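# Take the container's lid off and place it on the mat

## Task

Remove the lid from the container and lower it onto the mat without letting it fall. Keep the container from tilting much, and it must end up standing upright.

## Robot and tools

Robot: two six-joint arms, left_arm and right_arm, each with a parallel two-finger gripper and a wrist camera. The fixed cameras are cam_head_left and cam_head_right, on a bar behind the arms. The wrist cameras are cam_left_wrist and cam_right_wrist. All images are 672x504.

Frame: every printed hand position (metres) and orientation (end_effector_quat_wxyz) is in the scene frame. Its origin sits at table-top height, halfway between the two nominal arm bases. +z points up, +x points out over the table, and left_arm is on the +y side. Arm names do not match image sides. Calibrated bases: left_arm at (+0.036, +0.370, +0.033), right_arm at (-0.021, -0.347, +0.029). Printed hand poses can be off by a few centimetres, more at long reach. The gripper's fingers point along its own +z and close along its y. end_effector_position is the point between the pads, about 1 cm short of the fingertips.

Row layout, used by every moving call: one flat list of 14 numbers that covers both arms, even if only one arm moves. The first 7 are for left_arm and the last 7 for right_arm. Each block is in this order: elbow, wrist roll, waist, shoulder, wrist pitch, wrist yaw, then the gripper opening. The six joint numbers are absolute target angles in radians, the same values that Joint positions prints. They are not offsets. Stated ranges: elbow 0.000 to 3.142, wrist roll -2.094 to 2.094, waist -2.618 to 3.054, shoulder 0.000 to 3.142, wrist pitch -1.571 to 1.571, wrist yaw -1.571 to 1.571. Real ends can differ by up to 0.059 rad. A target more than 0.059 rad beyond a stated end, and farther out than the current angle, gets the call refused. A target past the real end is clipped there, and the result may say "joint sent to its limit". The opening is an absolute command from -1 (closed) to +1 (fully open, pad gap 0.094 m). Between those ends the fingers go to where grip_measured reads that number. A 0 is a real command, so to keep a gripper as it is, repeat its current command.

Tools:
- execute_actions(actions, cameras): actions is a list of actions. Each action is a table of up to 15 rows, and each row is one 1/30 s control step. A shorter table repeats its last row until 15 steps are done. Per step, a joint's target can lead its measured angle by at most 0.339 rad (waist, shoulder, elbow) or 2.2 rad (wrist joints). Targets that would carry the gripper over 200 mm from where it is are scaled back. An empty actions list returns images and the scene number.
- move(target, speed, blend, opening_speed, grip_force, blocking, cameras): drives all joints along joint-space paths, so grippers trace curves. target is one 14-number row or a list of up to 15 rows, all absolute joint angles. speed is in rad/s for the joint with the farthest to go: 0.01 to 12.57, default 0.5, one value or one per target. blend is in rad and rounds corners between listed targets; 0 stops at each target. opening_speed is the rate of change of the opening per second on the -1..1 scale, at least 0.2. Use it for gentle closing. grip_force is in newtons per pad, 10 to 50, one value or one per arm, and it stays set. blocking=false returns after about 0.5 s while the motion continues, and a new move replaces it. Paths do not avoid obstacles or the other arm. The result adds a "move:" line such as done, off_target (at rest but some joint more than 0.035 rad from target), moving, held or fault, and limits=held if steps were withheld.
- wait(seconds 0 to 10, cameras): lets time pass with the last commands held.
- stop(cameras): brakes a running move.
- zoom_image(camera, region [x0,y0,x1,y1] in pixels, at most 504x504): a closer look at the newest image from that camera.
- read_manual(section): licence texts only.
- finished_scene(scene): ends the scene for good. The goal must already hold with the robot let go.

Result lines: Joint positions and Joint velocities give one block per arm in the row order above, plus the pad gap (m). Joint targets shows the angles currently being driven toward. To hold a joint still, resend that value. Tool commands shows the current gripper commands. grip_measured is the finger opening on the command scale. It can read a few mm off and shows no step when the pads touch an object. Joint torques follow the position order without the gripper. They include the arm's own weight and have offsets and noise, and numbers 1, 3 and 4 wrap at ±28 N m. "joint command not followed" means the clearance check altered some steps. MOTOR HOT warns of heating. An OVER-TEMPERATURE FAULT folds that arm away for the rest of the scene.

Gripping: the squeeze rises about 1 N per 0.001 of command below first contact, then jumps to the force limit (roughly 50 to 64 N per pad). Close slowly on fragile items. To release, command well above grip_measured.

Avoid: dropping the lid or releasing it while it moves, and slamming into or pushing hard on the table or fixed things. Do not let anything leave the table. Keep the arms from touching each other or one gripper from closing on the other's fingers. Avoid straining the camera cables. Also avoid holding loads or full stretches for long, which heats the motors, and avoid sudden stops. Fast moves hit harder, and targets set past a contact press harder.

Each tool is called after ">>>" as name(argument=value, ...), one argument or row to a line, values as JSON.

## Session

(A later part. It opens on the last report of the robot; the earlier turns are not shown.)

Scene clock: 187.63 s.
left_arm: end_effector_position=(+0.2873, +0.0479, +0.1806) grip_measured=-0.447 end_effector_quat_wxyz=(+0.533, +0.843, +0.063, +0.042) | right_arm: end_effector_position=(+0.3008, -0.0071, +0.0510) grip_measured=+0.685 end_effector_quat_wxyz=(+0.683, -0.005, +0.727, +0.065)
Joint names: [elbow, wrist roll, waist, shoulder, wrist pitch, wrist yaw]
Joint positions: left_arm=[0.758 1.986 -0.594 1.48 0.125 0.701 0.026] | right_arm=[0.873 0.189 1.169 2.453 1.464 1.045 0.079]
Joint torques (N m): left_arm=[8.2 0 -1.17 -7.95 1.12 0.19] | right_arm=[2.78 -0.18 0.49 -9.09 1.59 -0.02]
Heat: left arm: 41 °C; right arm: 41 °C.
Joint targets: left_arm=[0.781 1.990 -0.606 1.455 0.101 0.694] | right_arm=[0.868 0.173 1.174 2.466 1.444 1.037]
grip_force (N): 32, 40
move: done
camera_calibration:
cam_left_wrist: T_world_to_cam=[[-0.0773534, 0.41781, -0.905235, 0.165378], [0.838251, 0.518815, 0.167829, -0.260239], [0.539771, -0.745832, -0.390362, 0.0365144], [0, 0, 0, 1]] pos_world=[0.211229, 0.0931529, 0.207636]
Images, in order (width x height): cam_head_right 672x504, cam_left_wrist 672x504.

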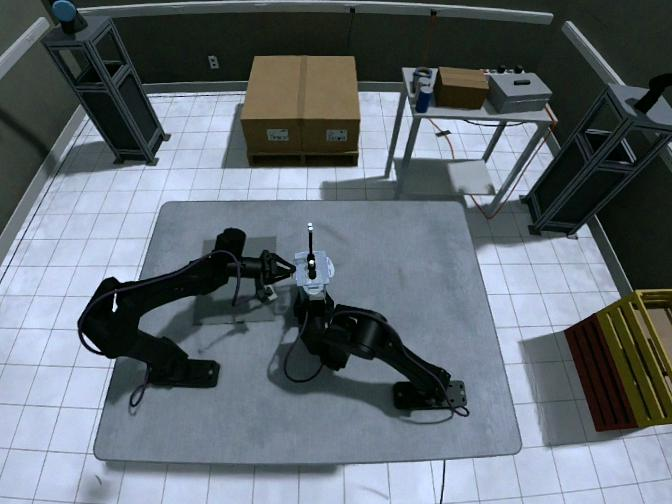

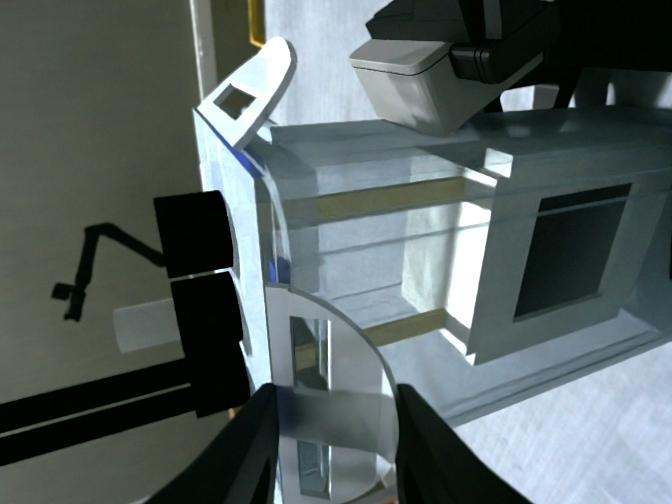

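>>> move(
  target=[
    [0.758, 1.986, -0.594, 1.48, 0.125, 0.701, -0.2, 0.868, 0.173, 1.174, 2.466, 1.444, 1.037, 0.3],
  ],
  opening_speed=0.5,
  cameras=["cam_left_wrist","cam_head_right"],
)

>>> zoom_image(
  camera="cam_left_wrist",
  region=[200, 204, 550, 504],
)

>>> zoom_image(
  camera="cam_head_right",
  region=[270, 230, 350, 300],
)

Scene clock: 188.67 s.
left_arm: end_effector_position=(+0.2888, +0.0485, +0.1798) grip_measured=-0.202 end_effector_quat_wxyz=(+0.531, +0.844, +0.066, +0.045) | right_arm: end_effector_position=(+0.3007, -0.0068, +0.0500) grip_measured=+0.685 end_effector_quat_wxyz=(+0.683, -0.015, +0.728, +0.058)
Joint names: [elbow, wrist roll, waist, shoulder, wrist pitch, wrist yaw]
Joint positions: left_arm=[0.758 1.987 -0.594 1.48 0.125 0.691 0.037] | right_arm=[0.873 0.169 1.169 2.453 1.458 1.043 0.079]
Joint torques (N m): left_arm=[6.3 0 -0.14 -5.86 1.33 0.3] | right_arm=[2.8 0.05 0.46 -9.06 1.67 0.01]
Heat: left arm: 41 °C; right arm: 41 °C.
Joint targets: left_arm=[0.758 1.986 -0.594 1.480 0.125 0.701] | right_arm=[0.868 0.173 1.174 2.466 1.444 1.037]
grip_force (N): 32, 40
move: done
camera_calibration:
cam_left_wrist: T_world_to_cam=[[-0.0776696, 0.421819, -0.903347, 0.164077], [0.833549, 0.524568, 0.173279, -0.261666], [0.546959, -0.739525, -0.392349, 0.0338499], [0, 0, 0, 1]] pos_world=[0.212341, 0.0930836, 0.206841]
Images, in order (width x height): cam_head_right 672x504, cam_left_wrist 672x504.

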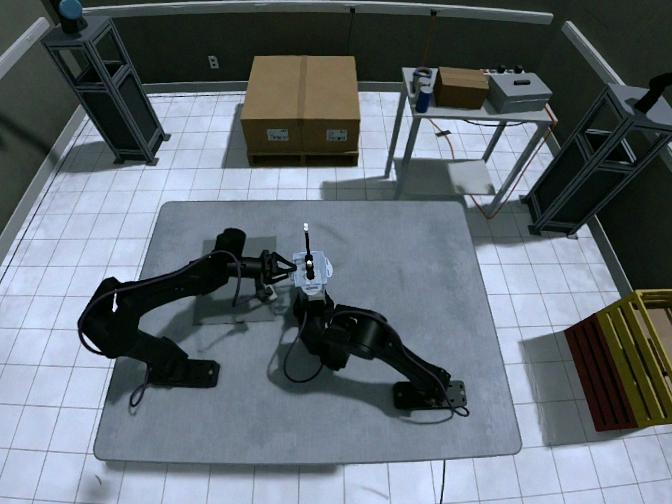

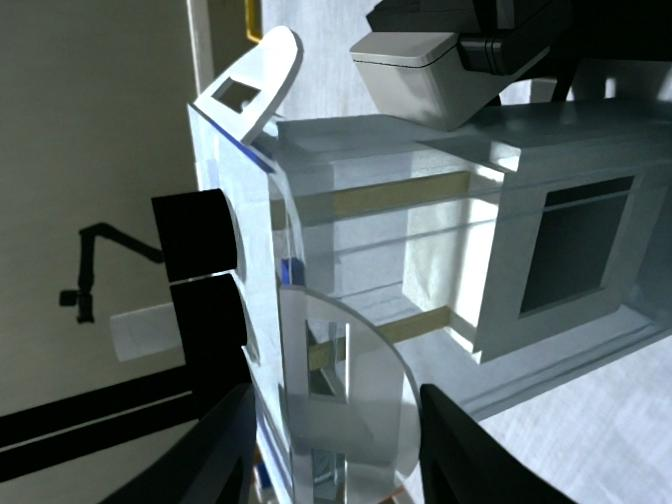

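Scaled by 1.440 from the camera's 672x504 image, which has a finer 960x720 frame.

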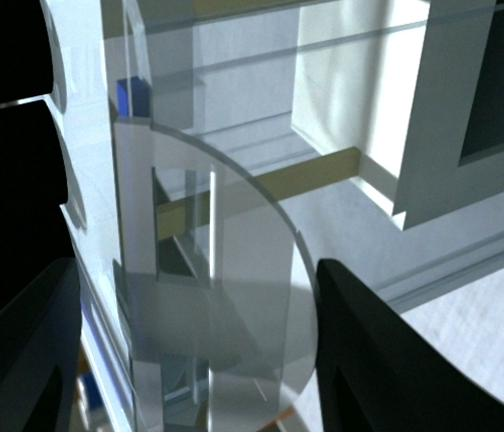

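Scaled by 6.300 from the camera's 672x504 image, which has a finer 960x720 frame.

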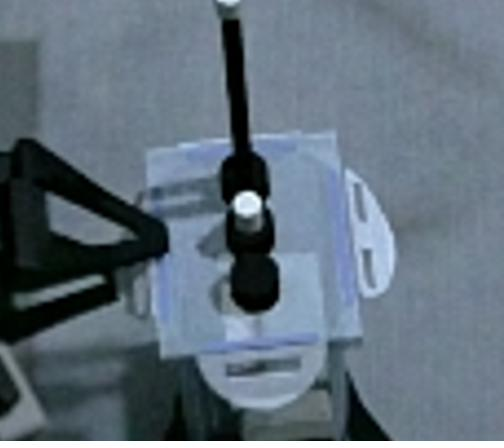

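>>> move(
  target=[
    [0.688, 2.037, -0.472, 1.35, 0.07, 0.825, -0.2, 0.868, 0.173, 1.174, 2.466, 1.444, 1.037, 0.3],
  ],
  speed=0.2,
  cameras=["cam_left_wrist"],
)

Scene clock: 190.10 s.
left_arm: end_effector_position=(+0.2891, +0.0824, +0.1948) grip_measured=-0.202 end_effector_quat_wxyz=(+0.551, +0.830, +0.064, +0.053) | right_arm: end_effector_position=(+0.3007, -0.0068, +0.0500) grip_measured=+0.685 end_effector_quat_wxyz=(+0.683, -0.015, +0.728, +0.058)
Joint names: [elbow, wrist roll, waist, shoulder, wrist pitch, wrist yaw]
Joint positions: left_arm=[0.7 2.035 -0.479 1.377 0.089 0.799 0.037] | right_arm=[0.873 0.169 1.169 2.453 1.458 1.043 0.079]
Joint torques (N m): left_arm=[5.57 -0.03 0.76 -7.1 1.13 0.53] | right_arm=[2.78 0.03 0.47 -9.09 1.67 0.01]
Heat: left arm: 41 °C; right arm: 41 °C.
Joint targets: left_arm=[0.688 2.037 -0.472 1.350 0.070 0.825] | right_arm=[0.868 0.173 1.174 2.466 1.444 1.037]
grip_force (N): 32, 40
move: done
camera_calibration:
cam_left_wrist: T_world_to_cam=[[-0.0629166, 0.377335, -0.923937, 0.166744], [0.827744, 0.536934, 0.162917, -0.279656], [0.557568, -0.754533, -0.346119, 0.0538187], [0, 0, 0, 1]] pos_world=[0.211967, 0.127846, 0.218249]
Images, in order (width x height): cam_left_wrist 672x504.

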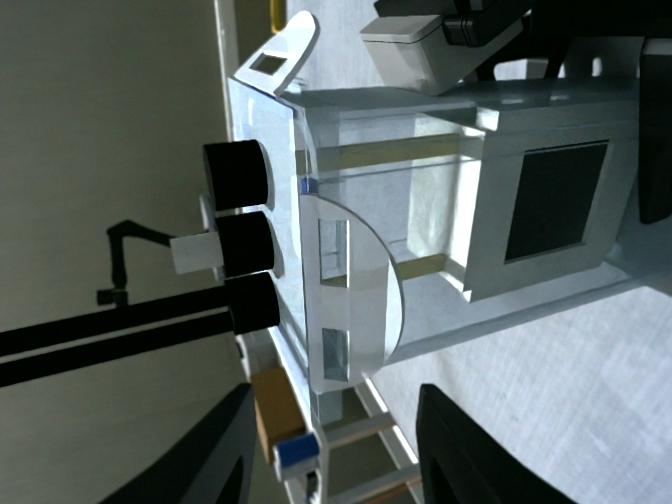

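>>> move(
  target=[
    [0.6, 1.0, -0.25, 1.4, 0.3, 1.1, -0.04, 0.868, 0.173, 1.174, 2.466, 1.444, 1.037, 0.3],
    [0.8, -0.6, -0.25, 1.8, 0.75, 1.4, -0.04, 0.868, 0.173, 1.174, 2.466, 1.444, 1.037, 0.3],
    [1.046, -1.571, -0.298, 2.19, 1.15, 1.447, -0.04, 0.868, 0.173, 1.174, 2.466, 1.444, 1.037, 0.3],
  ],
  speed=0.9,
  blend=0.15,
  cameras=["cam_left_wrist"],
)

Scene clock: 196.60 s.
left_arm: end_effector_position=(+0.3778, +0.0704, +0.1725) grip_measured=-0.042 end_effector_quat_wxyz=(-0.067, +0.065, +0.704, -0.704) | right_arm: end_effector_position=(+0.3007, -0.0068, +0.0500) grip_measured=+0.685 end_effector_quat_wxyz=(+0.683, -0.015, +0.728, +0.058)
Joint names: [elbow, wrist roll, waist, shoulder, wrist pitch, wrist yaw]
Joint positions: left_arm=[1.023 -1.569 -0.289 2.162 1.134 1.44 0.045] | right_arm=[0.873 0.169 1.169 2.453 1.458 1.043 0.079]
Joint torques (N m): left_arm=[6.6 -0.03 -0.76 -8.23 1.18 0.04] | right_arm=[2.76 0.04 0.47 -9.1 1.66 0.01]
Heat: left arm: 41 °C; right arm: 41 °C.
Joint targets: left_arm=[1.046 -1.571 -0.298 2.190 1.150 1.447] | right_arm=[0.868 0.173 1.174 2.466 1.444 1.037]
grip_force (N): 32, 40
move: done
camera_calibration:
cam_left_wrist: T_world_to_cam=[[0.0178249, -0.0084839, 0.999805, -0.179013], [-0.813393, 0.58139, 0.0194349, 0.2987], [-0.581441, -0.813581, 0.00346249, 0.361726], [0, 0, 0, 1]] pos_world=[0.456474, 0.119113, 0.171921]
Images, in order (width x height): cam_left_wrist 672x504.

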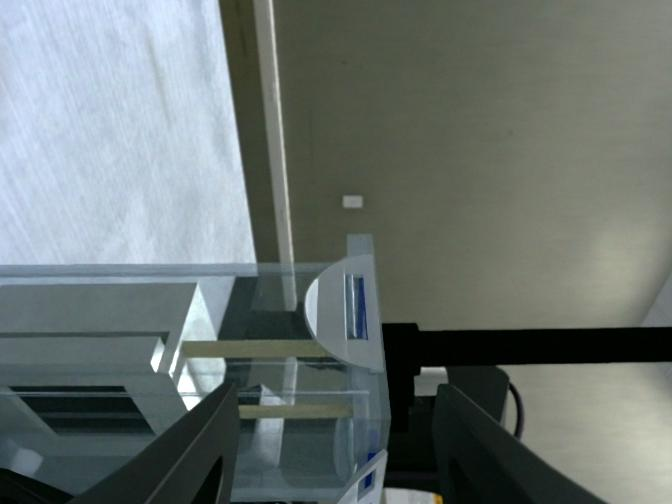

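>>> move(
  target=[
    [1.077, -1.575, -0.405, 2.21, 1.095, 1.342, -0.04, 0.868, 0.173, 1.174, 2.466, 1.444, 1.037, 0.3],
  ],
  speed=0.25,
  cameras=["cam_left_wrist"],
)

Scene clock: 199.00 s.
left_arm: end_effector_position=(+0.3628, +0.0264, +0.1704) grip_measured=-0.042 end_effector_quat_wxyz=(-0.084, +0.066, +0.706, -0.700) | right_arm: end_effector_position=(+0.3007, -0.0068, +0.0500) grip_measured=+0.685 end_effector_quat_wxyz=(+0.683, -0.015, +0.728, +0.058)
Joint names: [elbow, wrist roll, waist, shoulder, wrist pitch, wrist yaw]
Joint positions: left_arm=[1.055 -1.574 -0.404 2.179 1.101 1.351 0.045] | right_arm=[0.873 0.169 1.169 2.453 1.458 1.043 0.079]
Joint torques (N m): left_arm=[6.41 -0.01 0.16 -8.29 1.03 -0.12] | right_arm=[2.84 0.03 0.44 -9.06 1.66 0.01]
Heat: left arm: 41 °C; right arm: 41 °C.
Joint targets: left_arm=[1.077 -1.575 -0.405 2.210 1.095 1.342] | right_arm=[0.868 0.173 1.174 2.466 1.444 1.037]
grip_force (N): 32, 40
move: done
camera_calibration:
cam_left_wrist: T_world_to_cam=[[0.0377954, -0.0176529, 0.99913, -0.183873], [-0.797903, 0.601403, 0.0408091, 0.302436], [-0.601599, -0.798751, 0.00864489, 0.323283], [0, 0, 0, 1]] pos_world=[0.442752, 0.0730908, 0.168576]
Images, in order (width x height): cam_left_wrist 672x504.

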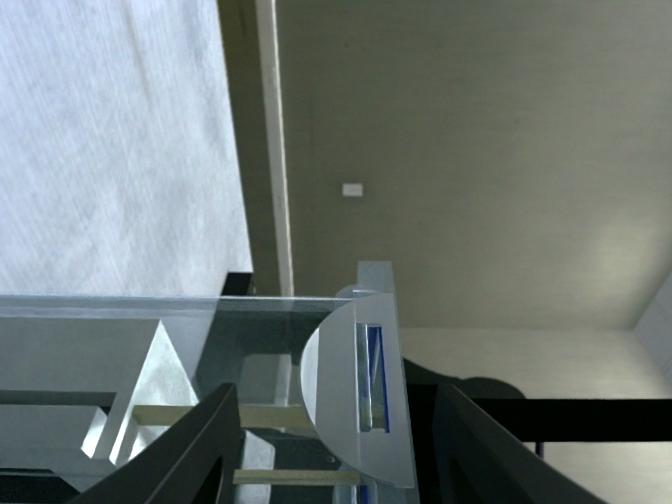

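>>> move(
  target=[
    [1.097, -1.575, -0.464, 2.208, 1.095, 1.292, -0.04, 0.868, 0.173, 1.174, 2.466, 1.444, 1.037, 0.3],
  ],
  speed=0.1,
  cameras=["cam_left_wrist"],
)

>>> zoom_image(
  camera="cam_left_wrist",
  region=[150, 204, 550, 504],
)

Scene clock: 200.27 s.
left_arm: end_effector_position=(+0.3562, +0.0052, +0.1760) grip_measured=-0.042 end_effector_quat_wxyz=(-0.078, +0.075, +0.703, -0.702) | right_arm: end_effector_position=(+0.3007, -0.0068, +0.0500) grip_measured=+0.685 end_effector_quat_wxyz=(+0.683, -0.015, +0.728, +0.058)
Joint names: [elbow, wrist roll, waist, shoulder, wrist pitch, wrist yaw]
Joint positions: left_arm=[1.076 -1.574 -0.458 2.179 1.1 1.301 0.045] | right_arm=[0.873 0.169 1.169 2.453 1.458 1.043 0.079]
Joint torques (N m): left_arm=[6.65 -0.01 -0.55 -8.34 1.07 -0.09] | right_arm=[2.81 0.04 0.46 -9.09 1.66 0.01]
Heat: left arm: 41 °C; right arm: 41 °C.
Joint targets: left_arm=[1.097 -1.575 -0.464 2.208 1.095 1.292] | right_arm=[0.868 0.173 1.174 2.466 1.444 1.037]
grip_force (N): 32, 40
move: done
camera_calibration:
cam_left_wrist: T_world_to_cam=[[0.0197061, -0.00948853, 0.999761, -0.183292], [-0.795934, 0.605004, 0.0214305, 0.312239], [-0.605062, -0.796166, 0.00437001, 0.304274], [0, 0, 0, 1]] pos_world=[0.436238, 0.0516082, 0.175227]
Images, in order (width x height): cam_left_wrist 672x504.

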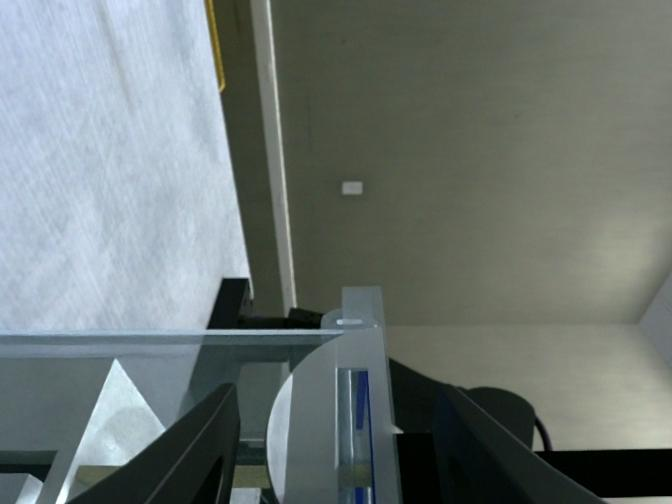

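Scaled by 1.260 from the camera's 672x504 image, which has a finer 960x720 frame.

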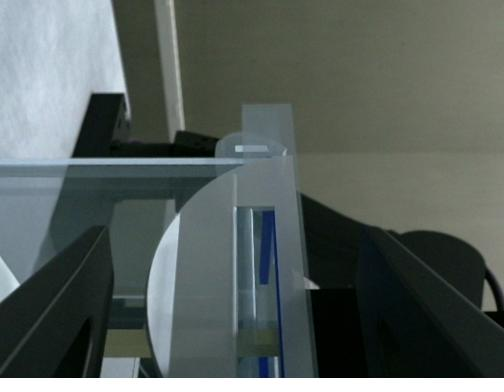

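>>> move(
  target=[
    [1.097, -1.575, -0.464, 2.208, 1.095, 1.292, -0.36, 0.868, 0.173, 1.174, 2.466, 1.444, 1.037, 0.3],
    [1.097, -1.575, -0.464, 2.208, 1.095, 1.292, -0.46, 0.868, 0.173, 1.174, 2.466, 1.444, 1.037, 0.3],
  ],
  opening_speed=0.5,
  grip_force=[25, 40],
  cameras=["cam_left_wrist"],
)

>>> zoom_image(
  camera="cam_left_wrist",
  region=[150, 204, 550, 504],
)

Scene clock: 202.17 s.
left_arm: end_effector_position=(+0.3564, +0.0052, +0.1751) grip_measured=-0.399 end_effector_quat_wxyz=(-0.083, +0.070, +0.705, -0.701) | right_arm: end_effector_position=(+0.3007, -0.0068, +0.0500) grip_measured=+0.685 end_effector_quat_wxyz=(+0.683, -0.015, +0.728, +0.058)
Joint names: [elbow, wrist roll, waist, shoulder, wrist pitch, wrist yaw]
Joint positions: left_arm=[1.076 -1.58 -0.458 2.179 1.092 1.3 0.028] | right_arm=[0.873 0.169 1.169 2.453 1.458 1.043 0.079]
Joint torques (N m): left_arm=[6.65 0 -0.59 -8.7 1.15 -0.13] | right_arm=[2.78 0.04 0.5 -9.07 1.66 0.01]
Heat: left arm: 40 °C; right arm: 41 °C.
Joint targets: left_arm=[1.097 -1.575 -0.464 2.208 1.095 1.292] | right_arm=[0.868 0.173 1.174 2.466 1.444 1.037]
grip_force (N): 25, 40
move: done
camera_calibration:
cam_left_wrist: T_world_to_cam=[[0.0319683, -0.0143031, 0.999387, -0.186668], [-0.796269, 0.60398, 0.0341151, 0.310379], [-0.604098, -0.796871, 0.00791916, 0.303481], [0, 0, 0, 1]] pos_world=[0.436445, 0.0517024, 0.173561]
Images, in order (width x height): cam_left_wrist 672x504.

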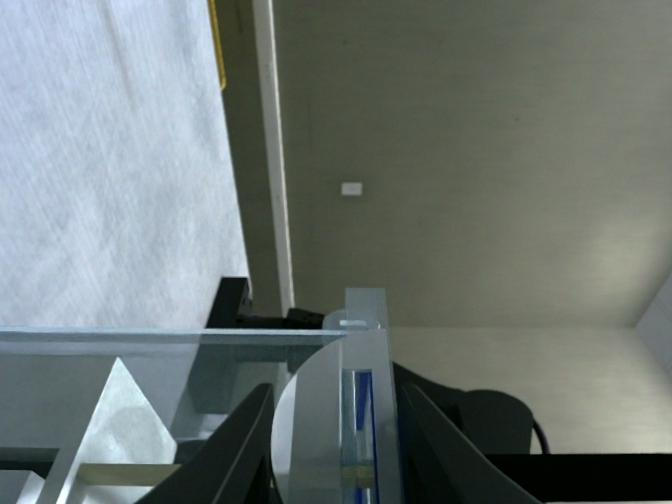

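Scaled by 1.260 from the camera's 672x504 image, which has a finer 960x720 frame.

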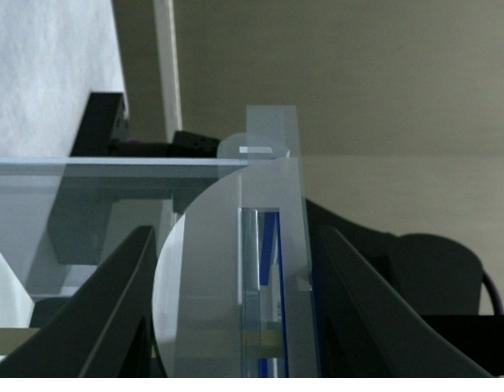

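>>> move(
  target=[
    [1.117, -1.225, -0.443, 2.214, 1.065, 1.31, -0.55, 0.868, 0.173, 1.174, 2.466, 1.444, 1.037, 0.3],
    [1.137, -0.875, -0.437, 2.219, 1.045, 1.318, -0.55, 0.868, 0.173, 1.174, 2.466, 1.444, 1.037, 0.3],
  ],
  speed=0.3,
  blend=0.03,
  grip_force=[32, 40],
  cameras=["cam_left_wrist","cam_head_right"],
)

>>> zoom_image(
  camera="cam_left_wrist",
  region=[150, 204, 550, 504],
)

>>> zoom_image(
  camera="cam_head_right",
  region=[270, 230, 350, 300],
)

Scene clock: 205.63 s.
left_arm: end_effector_position=(+0.3708, +0.0062, +0.1843) grip_measured=-0.548 end_effector_quat_wxyz=(+0.165, +0.300, +0.640, -0.688) | right_arm: end_effector_position=(+0.3009, -0.0086, +0.0500) grip_measured=+0.685 end_effector_quat_wxyz=(+0.683, -0.012, +0.728, +0.053)
Joint names: [elbow, wrist roll, waist, shoulder, wrist pitch, wrist yaw]
Joint positions: left_arm=[1.13 -0.899 -0.441 2.183 1.056 1.304 0.021] | right_arm=[0.873 0.168 1.169 2.453 1.457 1.053 0.079]
Joint torques (N m): left_arm=[5.6 0.17 0.25 -8.36 1.01 0.09] | right_arm=[2.74 0.06 0.47 -9.09 1.67 -0.09]
Heat: left arm: 40 °C; right arm: 41 °C.
Joint targets: left_arm=[1.137 -0.875 -0.437 2.219 1.045 1.318] | right_arm=[0.868 0.173 1.174 2.466 1.444 1.037]
grip_force (N): 32, 40
move: off_target (left_arm); left_arm: the shoulder is farthest, 0.036 rad from its target
camera_calibration:
cam_left_wrist: T_world_to_cam=[[-0.600335, 0.119598, 0.790756, 0.0757636], [-0.619567, 0.555666, -0.554412, 0.364097], [-0.505703, -0.822759, -0.259486, 0.32581], [0, 0, 0, 1]] pos_world=[0.435829, 0.0566857, 0.226492]
Images, in order (width x height): cam_head_right 672x504, cam_left_wrist 672x504.

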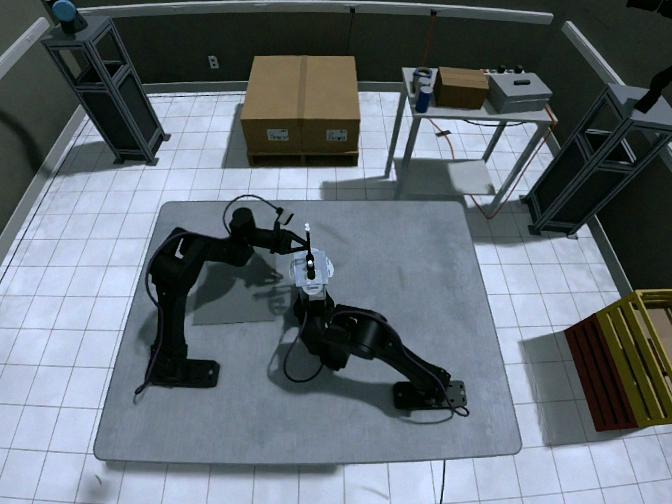

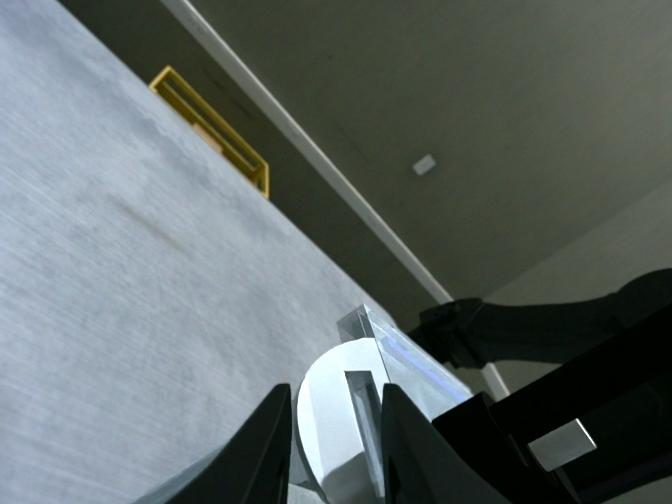

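Scaled by 1.260 from the camera's 672x504 image, which has a finer 960x720 frame.

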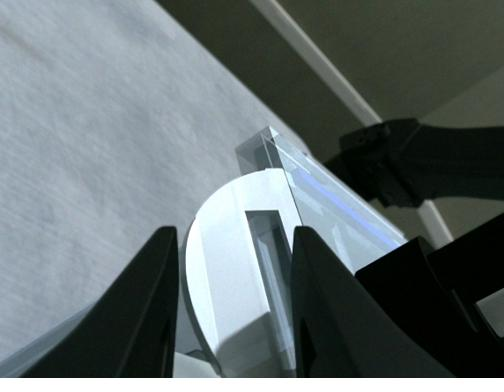

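Scaled by 6.300 from the camera's 672x504 image, which has a finer 960x720 frame.

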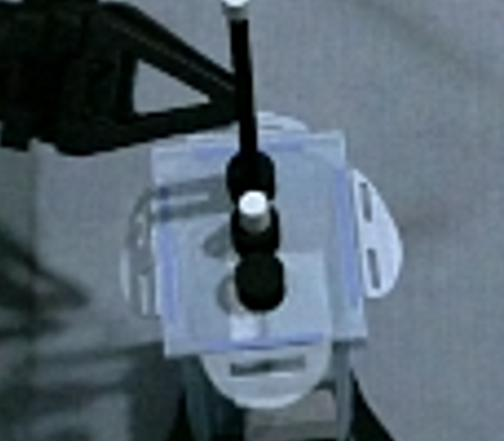

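>>> move(
  target=[
    [1.13, -0.899, -0.441, 2.183, 1.056, 1.304, -0.15, 0.868, 0.173, 1.174, 2.466, 1.444, 1.037, 0.3],
    [1.03, -0.9, -0.30, 2.15, 1.09, 1.45, -0.15, 0.868, 0.173, 1.174, 2.466, 1.444, 1.037, 0.3],
    [0.95, 0.0, -0.20, 1.6, 0.60, 1.2, 0.0, 0.868, 0.173, 1.174, 2.466, 1.444, 1.037, 0.3],
  ],
  speed=[0.3, 0.3, 0.7],
  blend=[0, 0.06, 0],
  grip_force=[40, 40],
  cameras=["all"],
)

>>> zoom_image(
  camera="cam_head_right",
  region=[260, 210, 360, 310],
)

>>> zoom_image(
  camera="cam_head_left",
  region=[260, 210, 360, 310],
)

Scene clock: 210.03 s.
left_arm: end_effector_position=(+0.3842, +0.1133, +0.3028) grip_measured=-0.002 end_effector_quat_wxyz=(+0.509, +0.454, +0.551, -0.481) | right_arm: end_effector_position=(+0.3009, -0.0086, +0.0500) grip_measured=+0.685 end_effector_quat_wxyz=(+0.683, -0.012, +0.728, +0.053)
Joint names: [elbow, wrist roll, waist, shoulder, wrist pitch, wrist yaw]
Joint positions: left_arm=[0.96 -0.015 -0.209 1.627 0.611 1.209 0.047] | right_arm=[0.873 0.168 1.169 2.453 1.457 1.053 0.079]
Joint torques (N m): left_arm=[5.6 0.13 0.77 -9.66 1.09 -0.09] | right_arm=[2.78 0.05 0.47 -9.1 1.67 -0.09]
Heat: left arm: 40 °C; right arm: 41 °C.
Joint targets: left_arm=[0.950 0.000 -0.200 1.600 0.600 1.200] | right_arm=[0.868 0.173 1.174 2.466 1.444 1.037]
grip_force (N): 40, 40
move: done
camera_calibration:
cam_left_wrist: T_world_to_cam=[[-0.988097, -0.129464, 0.0830838, 0.368765], [-0.130969, 0.424695, -0.895813, 0.309207], [0.0806903, -0.896032, -0.436595, 0.288169], [0, 0, 0, 1]] pos_world=[0.381619, 0.174631, 0.372167]
cam_right_wrist: T_world_to_cam=[[0.0777122, -0.99515, -0.060307, -0.0298782], [-0.490572, 0.0144912, -0.87128, 0.22676], [0.867929, 0.097294, -0.487067, -0.145985], [0, 0, 0, 1]] pos_world=[0.240269, -0.0188158, 0.124665]

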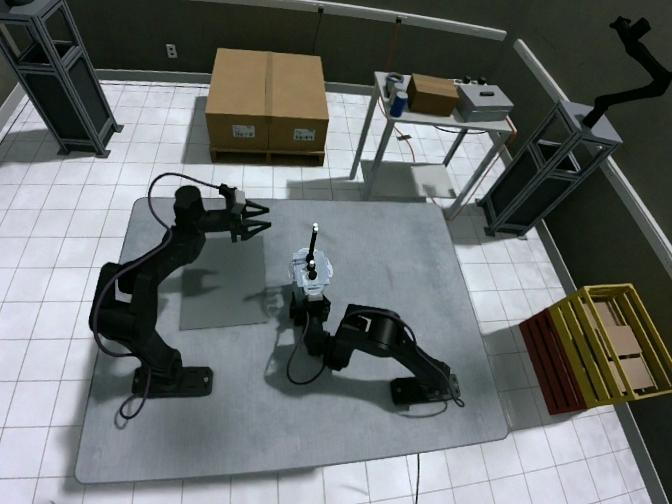

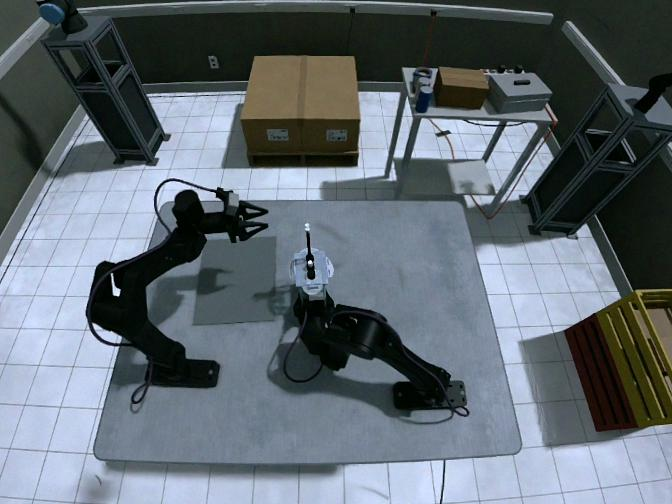

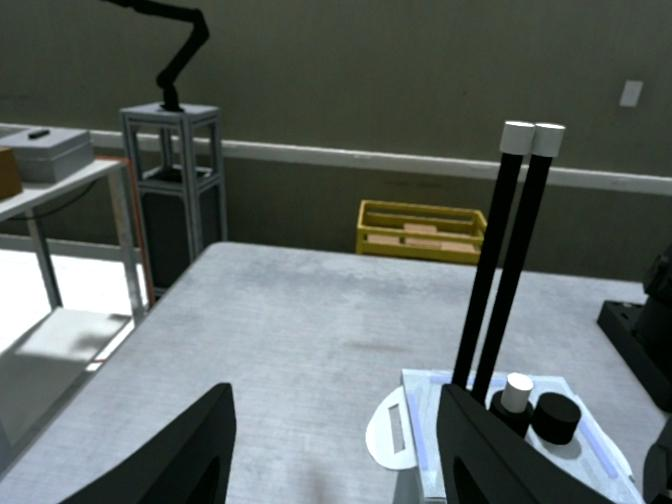

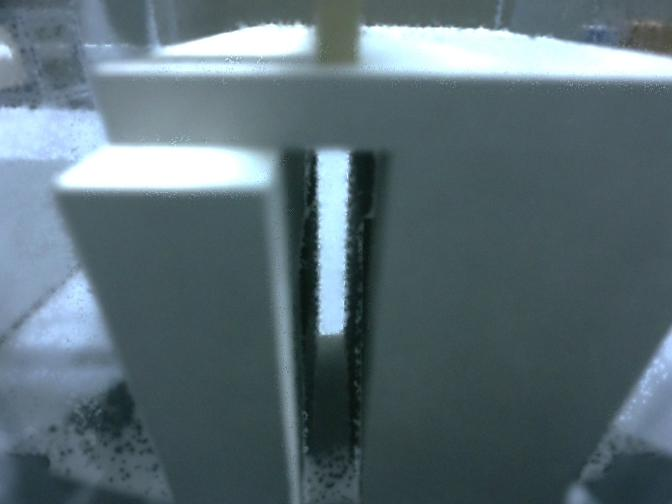

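Scaled by 5.040 from the camera's 672x504 image, which has a finer 960x720 frame.

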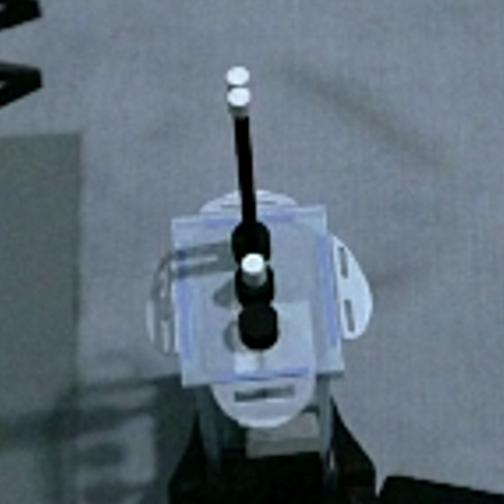

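Scaled by 5.040 from the camera's 672x504 image, which has a finer 960x720 frame.

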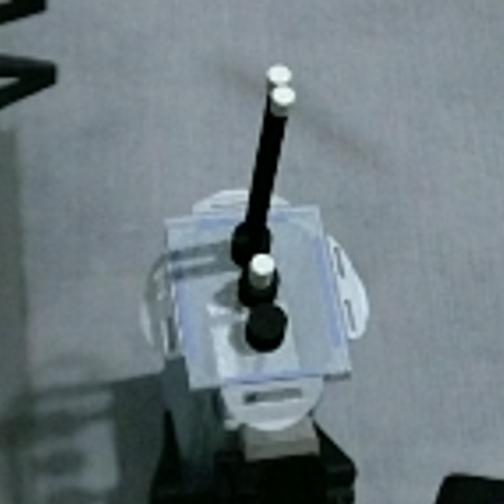

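>>> move(
  target=[
    [0.593, 0.0, -0.432, 1.518, 0.967, 0.975, 0.28, 0.868, 0.173, 1.174, 2.466, 1.444, 1.037, 0.3],
  ],
  speed=0.5,
  cameras=["cam_left_wrist"],
)

Scene clock: 212.40 s.
left_arm: end_effector_position=(+0.3084, +0.0705, +0.2511) grip_measured=+0.278 end_effector_quat_wxyz=(+0.530, +0.463, +0.533, -0.470) | right_arm: end_effector_position=(+0.3009, -0.0086, +0.0500) grip_measured=+0.685 end_effector_quat_wxyz=(+0.683, -0.012, +0.728, +0.053)
Joint names: [elbow, wrist roll, waist, shoulder, wrist pitch, wrist yaw]
Joint positions: left_arm=[0.6 -0.014 -0.427 1.553 0.959 0.986 0.06] | right_arm=[0.873 0.168 1.169 2.453 1.457 1.053 0.079]
Joint torques (N m): left_arm=[5.3 0.14 -0.65 -8.79 1.31 -0.13] | right_arm=[2.77 0.06 0.49 -9.09 1.66 -0.1]
Heat: left arm: 40 °C; right arm: 41 °C.
Joint targets: left_arm=[0.593 0.000 -0.432 1.518 0.967 0.975] | right_arm=[0.868 0.173 1.174 2.466 1.444 1.037]
grip_force (N): 40, 40
move: done
camera_calibration:
cam_left_wrist: T_world_to_cam=[[-0.990675, -0.133884, 0.0252614, 0.308225], [-0.0785941, 0.410112, -0.908642, 0.259203], [0.111293, -0.902155, -0.416811, 0.219386], [0, 0, 0, 1]] pos_world=[0.301307, 0.132884, 0.319179]
Images, in order (width x height): cam_left_wrist 672x504.

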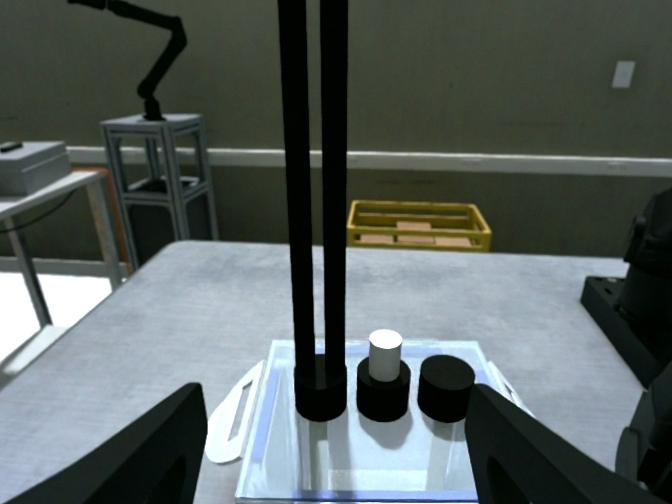

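>>> move(
  target=[
    [0.829, 0.015, -0.632, 1.77, 0.925, 0.774, 0.28, 0.868, 0.173, 1.174, 2.466, 1.444, 1.037, 0.3],
  ],
  speed=0.2,
  cameras=["cam_left_wrist", "cam_head_left", "cam_head_right"],
)

>>> zoom_image(
  camera="cam_head_right",
  region=[260, 210, 360, 310],
)

>>> zoom_image(
  camera="cam_head_left",
  region=[260, 210, 360, 310],
)

Scene clock: 214.40 s.
left_arm: end_effector_position=(+0.3217, -0.0085, +0.2470) grip_measured=+0.278 end_effector_quat_wxyz=(+0.529, +0.466, +0.534, -0.466) | right_arm: end_effector_position=(+0.3009, -0.0086, +0.0500) grip_measured=+0.685 end_effector_quat_wxyz=(+0.683, -0.012, +0.728, +0.053)
Joint names: [elbow, wrist roll, waist, shoulder, wrist pitch, wrist yaw]
Joint positions: left_arm=[0.805 0 -0.626 1.747 0.935 0.785 0.06] | right_arm=[0.873 0.168 1.169 2.453 1.457 1.053 0.079]
Joint torques (N m): left_arm=[7.79 0.14 -0.68 -6 1.27 -0.15] | right_arm=[2.77 0.05 0.49 -9.07 1.67 -0.1]
Heat: left arm: 40 °C; right arm: 41 °C.
Joint targets: left_arm=[0.829 0.015 -0.632 1.770 0.925 0.774] | right_arm=[0.868 0.173 1.174 2.466 1.444 1.037]
grip_force (N): 40, 40
move: done
camera_calibration:
cam_left_wrist: T_world_to_cam=[[-0.99061, -0.135247, 0.0199835, 0.312274], [-0.0753088, 0.417818, -0.905404, 0.287108], [0.114103, -0.898408, -0.42408, 0.145852], [0, 0, 0, 1]] pos_world=[0.314321, 0.0533094, 0.315561]
Images, in order (width x height): cam_head_left 672x504, cam_head_right 672x504, cam_left_wrist 672x504.

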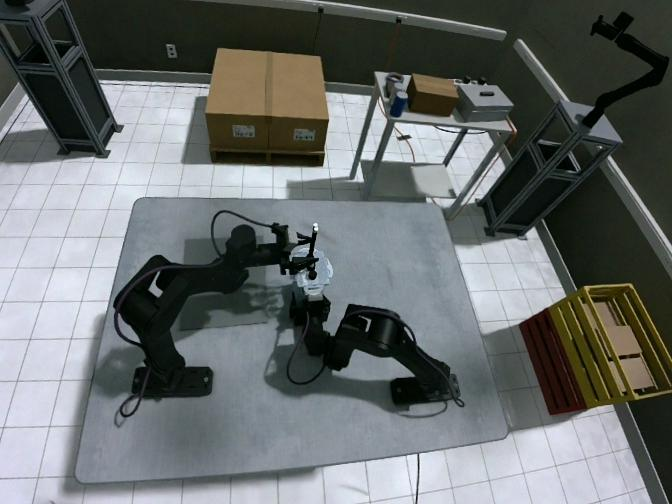

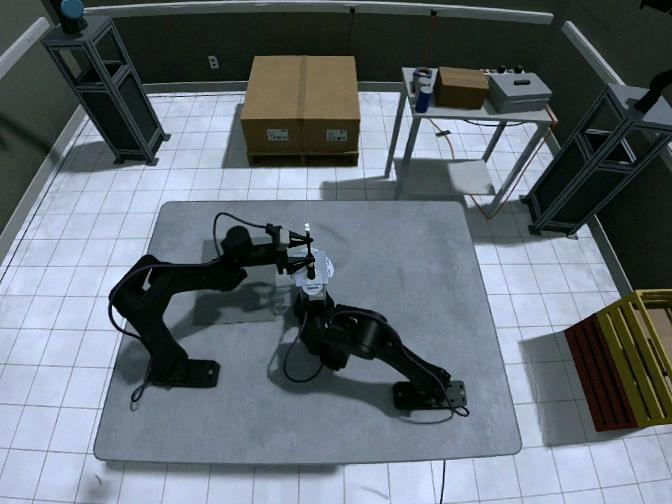

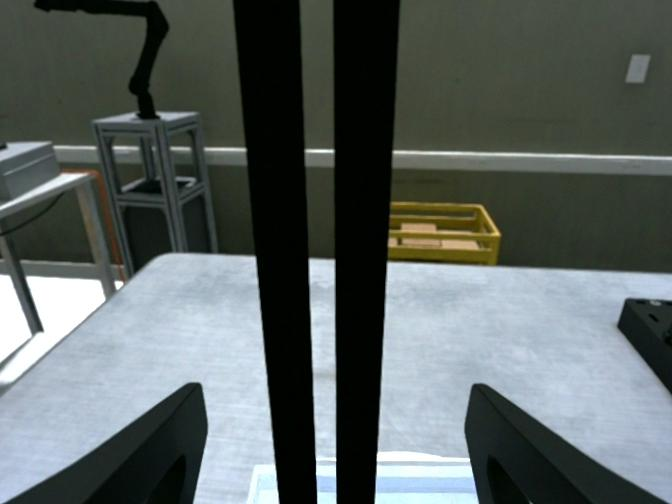

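Scaled by 5.040 from the camera's 672x504 image, which has a finer 960x720 frame.

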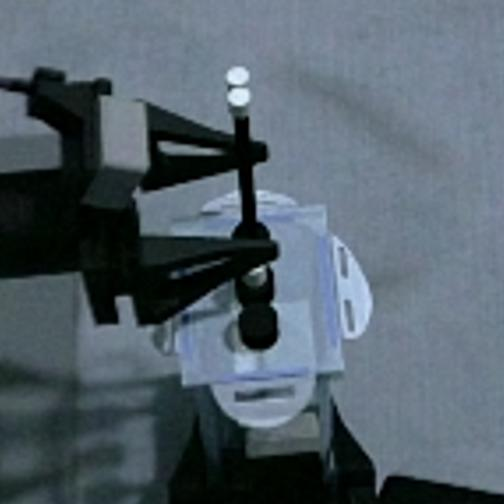

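Scaled by 5.040 from the camera's 672x504 image, which has a finer 960x720 frame.

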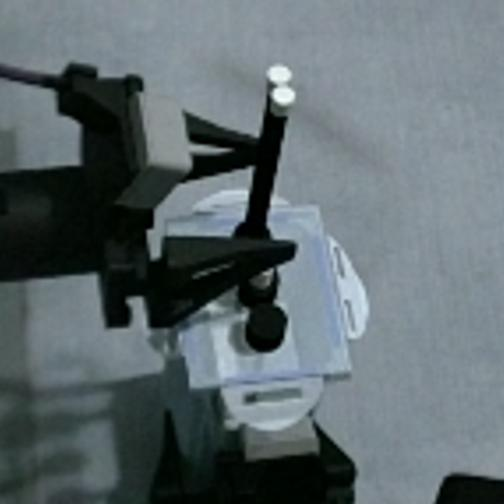

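>>> move(
  target=[
    [0.829, 0.015, -0.632, 1.77, 0.925, 0.774, -0.38, 0.868, 0.173, 1.174, 2.466, 1.444, 1.037, 0.3],
    [0.829, 0.015, -0.632, 1.77, 0.925, 0.774, -0.55, 0.868, 0.173, 1.174, 2.466, 1.444, 1.037, 0.3],
  ],
  opening_speed=0.35,
  grip_force=[30, 40],
  cameras=["cam_left_wrist", "cam_head_right"],
)

>>> zoom_image(
  camera="cam_head_right",
  region=[260, 210, 360, 310],
)

Scene clock: 217.30 s.
left_arm: end_effector_position=(+0.3226, -0.0084, +0.2470) grip_measured=-0.548 end_effector_quat_wxyz=(+0.530, +0.465, +0.535, -0.465) | right_arm: end_effector_position=(+0.3009, -0.0086, +0.0500) grip_measured=+0.685 end_effector_quat_wxyz=(+0.683, -0.012, +0.728, +0.053)
Joint names: [elbow, wrist roll, waist, shoulder, wrist pitch, wrist yaw]
Joint positions: left_arm=[0.805 0 -0.626 1.747 0.935 0.781 0.021] | right_arm=[0.873 0.168 1.169 2.453 1.457 1.053 0.079]
Joint torques (N m): left_arm=[7.57 0.13 -0.64 -6.08 1.33 -0.07] | right_arm=[2.78 0.05 0.47 -9.07 1.67 -0.1]
Heat: left arm: 41 °C; right arm: 41 °C.
Joint targets: left_arm=[0.829 0.015 -0.632 1.770 0.925 0.774] | right_arm=[0.868 0.173 1.174 2.466 1.444 1.037]
grip_force (N): 30, 40
move: done
camera_calibration:
cam_left_wrist: T_world_to_cam=[[-0.989982, -0.139772, 0.0199839, 0.31292], [-0.0772324, 0.417581, -0.905352, 0.287756], [0.118198, -0.897825, -0.424192, 0.144497], [0, 0, 0, 1]] pos_world=[0.31493, 0.053309, 0.315561]
Images, in order (width x height): cam_head_right 672x504, cam_left_wrist 672x504.

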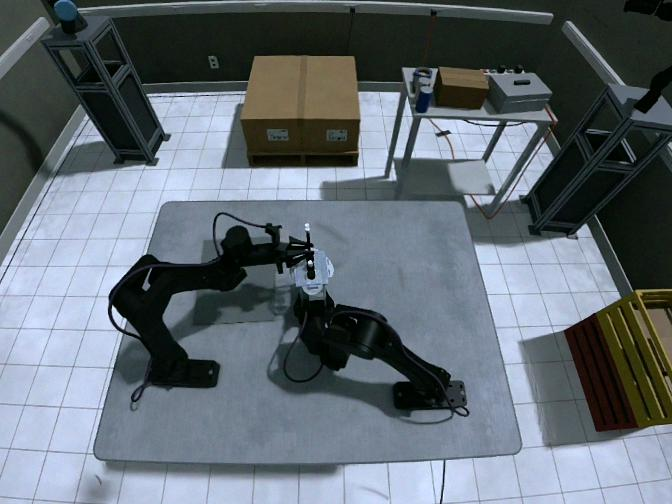

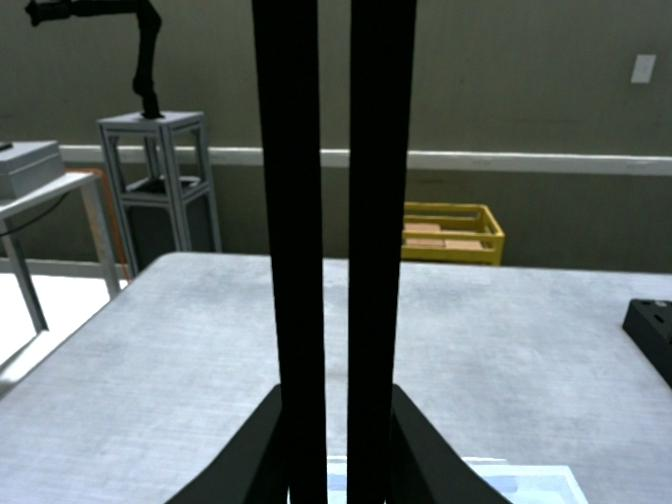

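Scaled by 5.040 from the camera's 672x504 image, which has a finer 960x720 frame.

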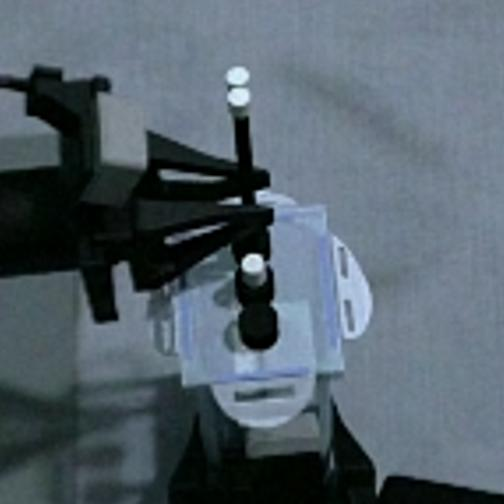

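>>> move(
  target=[
    [0.829, 0.015, -0.632, 1.77, 0.925, 0.774, -0.68, 0.868, 0.173, 1.174, 2.466, 1.444, 1.037, 0.3],
  ],
  opening_speed=0.2,
  grip_force=[40, 40],
  cameras=["cam_left_wrist"],
)

Scene clock: 218.23 s.
left_arm: end_effector_position=(+0.3226, -0.0084, +0.2470) grip_measured=-0.584 end_effector_quat_wxyz=(+0.530, +0.465, +0.535, -0.465) | right_arm: end_effector_position=(+0.3009, -0.0086, +0.0500) grip_measured=+0.685 end_effector_quat_wxyz=(+0.683, -0.012, +0.728, +0.053)
Joint names: [elbow, wrist roll, waist, shoulder, wrist pitch, wrist yaw]
Joint positions: left_arm=[0.805 0 -0.626 1.747 0.935 0.781 0.02] | right_arm=[0.873 0.168 1.169 2.453 1.457 1.053 0.079]
Joint torques (N m): left_arm=[7.56 0.15 -0.65 -6.15 1.33 -0.07] | right_arm=[2.78 0.05 0.47 -9.07 1.67 -0.1]
Heat: left arm: 41 °C; right arm: 41 °C.
Joint targets: left_arm=[0.829 0.015 -0.632 1.770 0.925 0.774] | right_arm=[0.868 0.173 1.174 2.466 1.444 1.037]
grip_force (N): 40, 40
move: done
camera_calibration:
cam_left_wrist: T_world_to_cam=[[-0.989982, -0.139772, 0.0199839, 0.31292], [-0.0772324, 0.417581, -0.905352, 0.287756], [0.118198, -0.897825, -0.424192, 0.144497], [0, 0, 0, 1]] pos_world=[0.31493, 0.053309, 0.315561]
Images, in order (width x height): cam_left_wrist 672x504.

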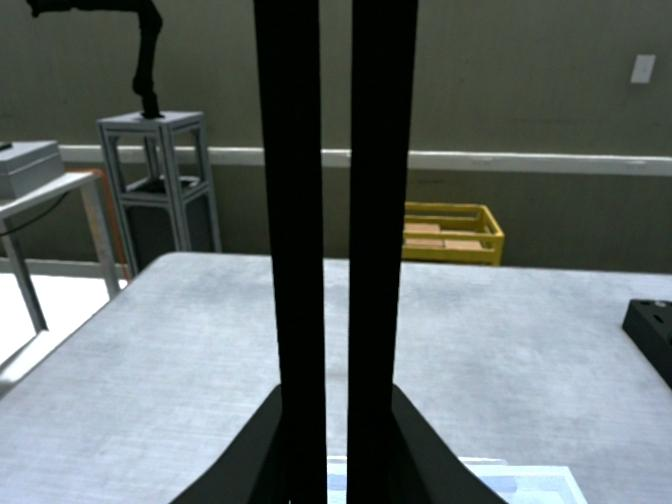

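>>> move(
  target=[
    [0.829, 0.015, -0.632, 1.72, 0.925, 0.774, -0.68, 0.868, 0.173, 1.174, 2.466, 1.444, 1.037, 0.3],
    [0.926, 0.015, -0.632, 1.604, 0.708, 0.774, -0.68, 0.868, 0.173, 1.174, 2.466, 1.444, 1.037, 0.3],
  ],
  speed=0.12,
  blend=0.02,
  grip_force=[50, 40],
  cameras=["cam_left_wrist", "cam_head_right","cam_head_left"],
)

>>> zoom_image(
  camera="cam_head_right",
  region=[260, 210, 360, 310],
)

>>> zoom_image(
  camera="cam_head_left",
  region=[260, 210, 360, 310],
)

Scene clock: 225.93 s.
left_arm: end_effector_position=(+0.3256, -0.0083, +0.2543) grip_measured=-0.592 end_effector_quat_wxyz=(+0.496, +0.468, +0.574, -0.453) | right_arm: end_effector_position=(+0.3007, -0.0066, +0.0498) grip_measured=+0.685 end_effector_quat_wxyz=(+0.683, -0.015, +0.728, +0.058)
Joint names: [elbow, wrist roll, waist, shoulder, wrist pitch, wrist yaw]
Joint positions: left_arm=[0.879 0.039 -0.626 1.672 0.659 0.766 0.019] | right_arm=[0.873 0.169 1.169 2.453 1.457 1.042 0.079]
Joint torques (N m): left_arm=[9.98 -0.24 -0.53 -13.3 1.83 0.11] | right_arm=[2.81 0.03 0.49 -9.09 1.68 0.02]
Heat: left arm: 42 °C; right arm: 41 °C.
Joint targets: left_arm=[0.926 0.015 -0.632 1.604 0.708 0.774] | right_arm=[0.868 0.173 1.174 2.466 1.444 1.037]
grip_force (N): 50, 40
move: off_target (left_arm); left_arm: the shoulder is farthest, 0.068 rad from its target
camera_calibration:
cam_left_wrist: T_world_to_cam=[[-0.985223, -0.156283, 0.0700827, 0.301314], [-0.139012, 0.490583, -0.860235, 0.303749], [0.100059, -0.857266, -0.505058, 0.174138], [0, 0, 0, 1]] pos_world=[0.321662, 0.047359, 0.328128]
Images, in order (width x height): cam_head_left 672x504, cam_head_right 672x504, cam_left_wrist 672x504.

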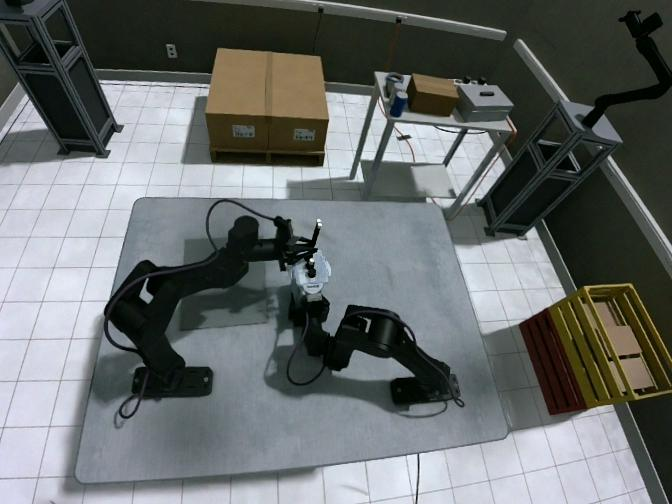

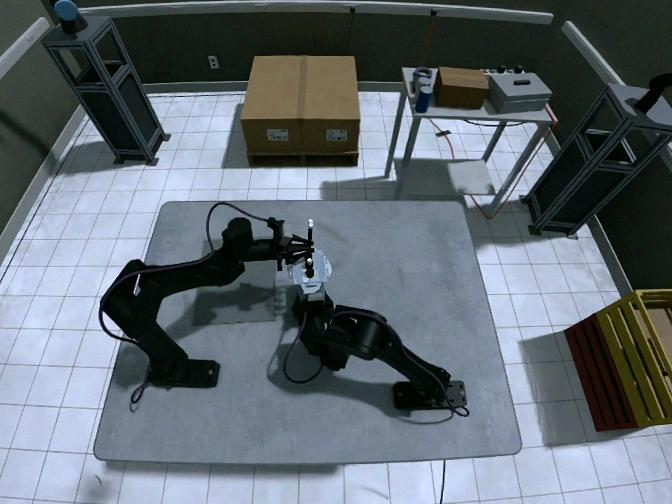

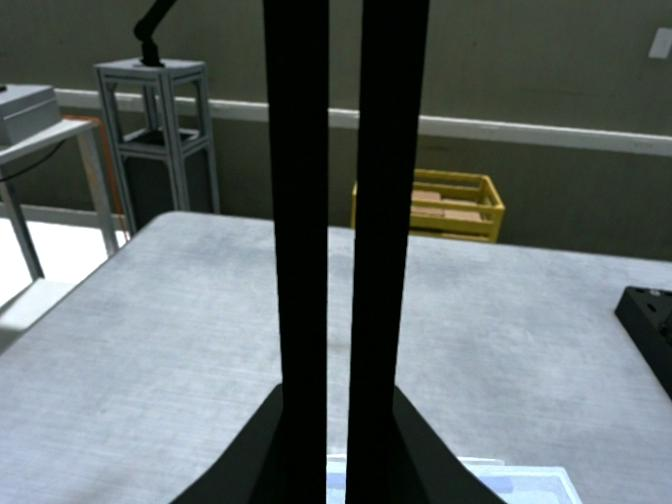

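Scaled by 5.040 from the camera's 672x504 image, which has a finer 960x720 frame.

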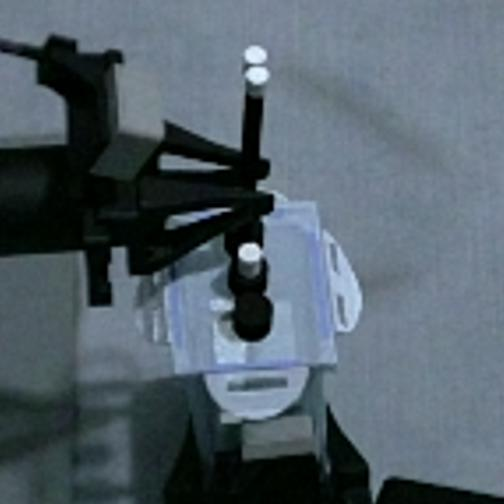

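Scaled by 5.040 from the camera's 672x504 image, which has a finer 960x720 frame.

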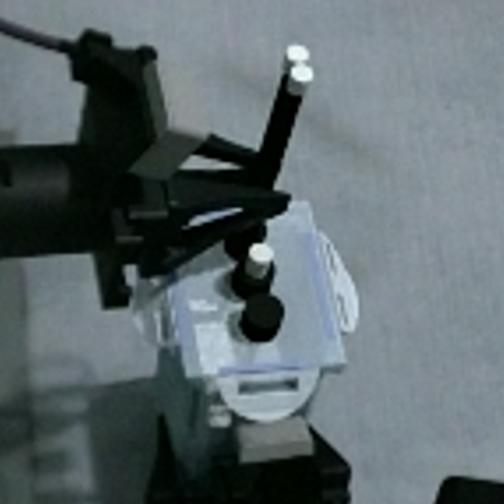

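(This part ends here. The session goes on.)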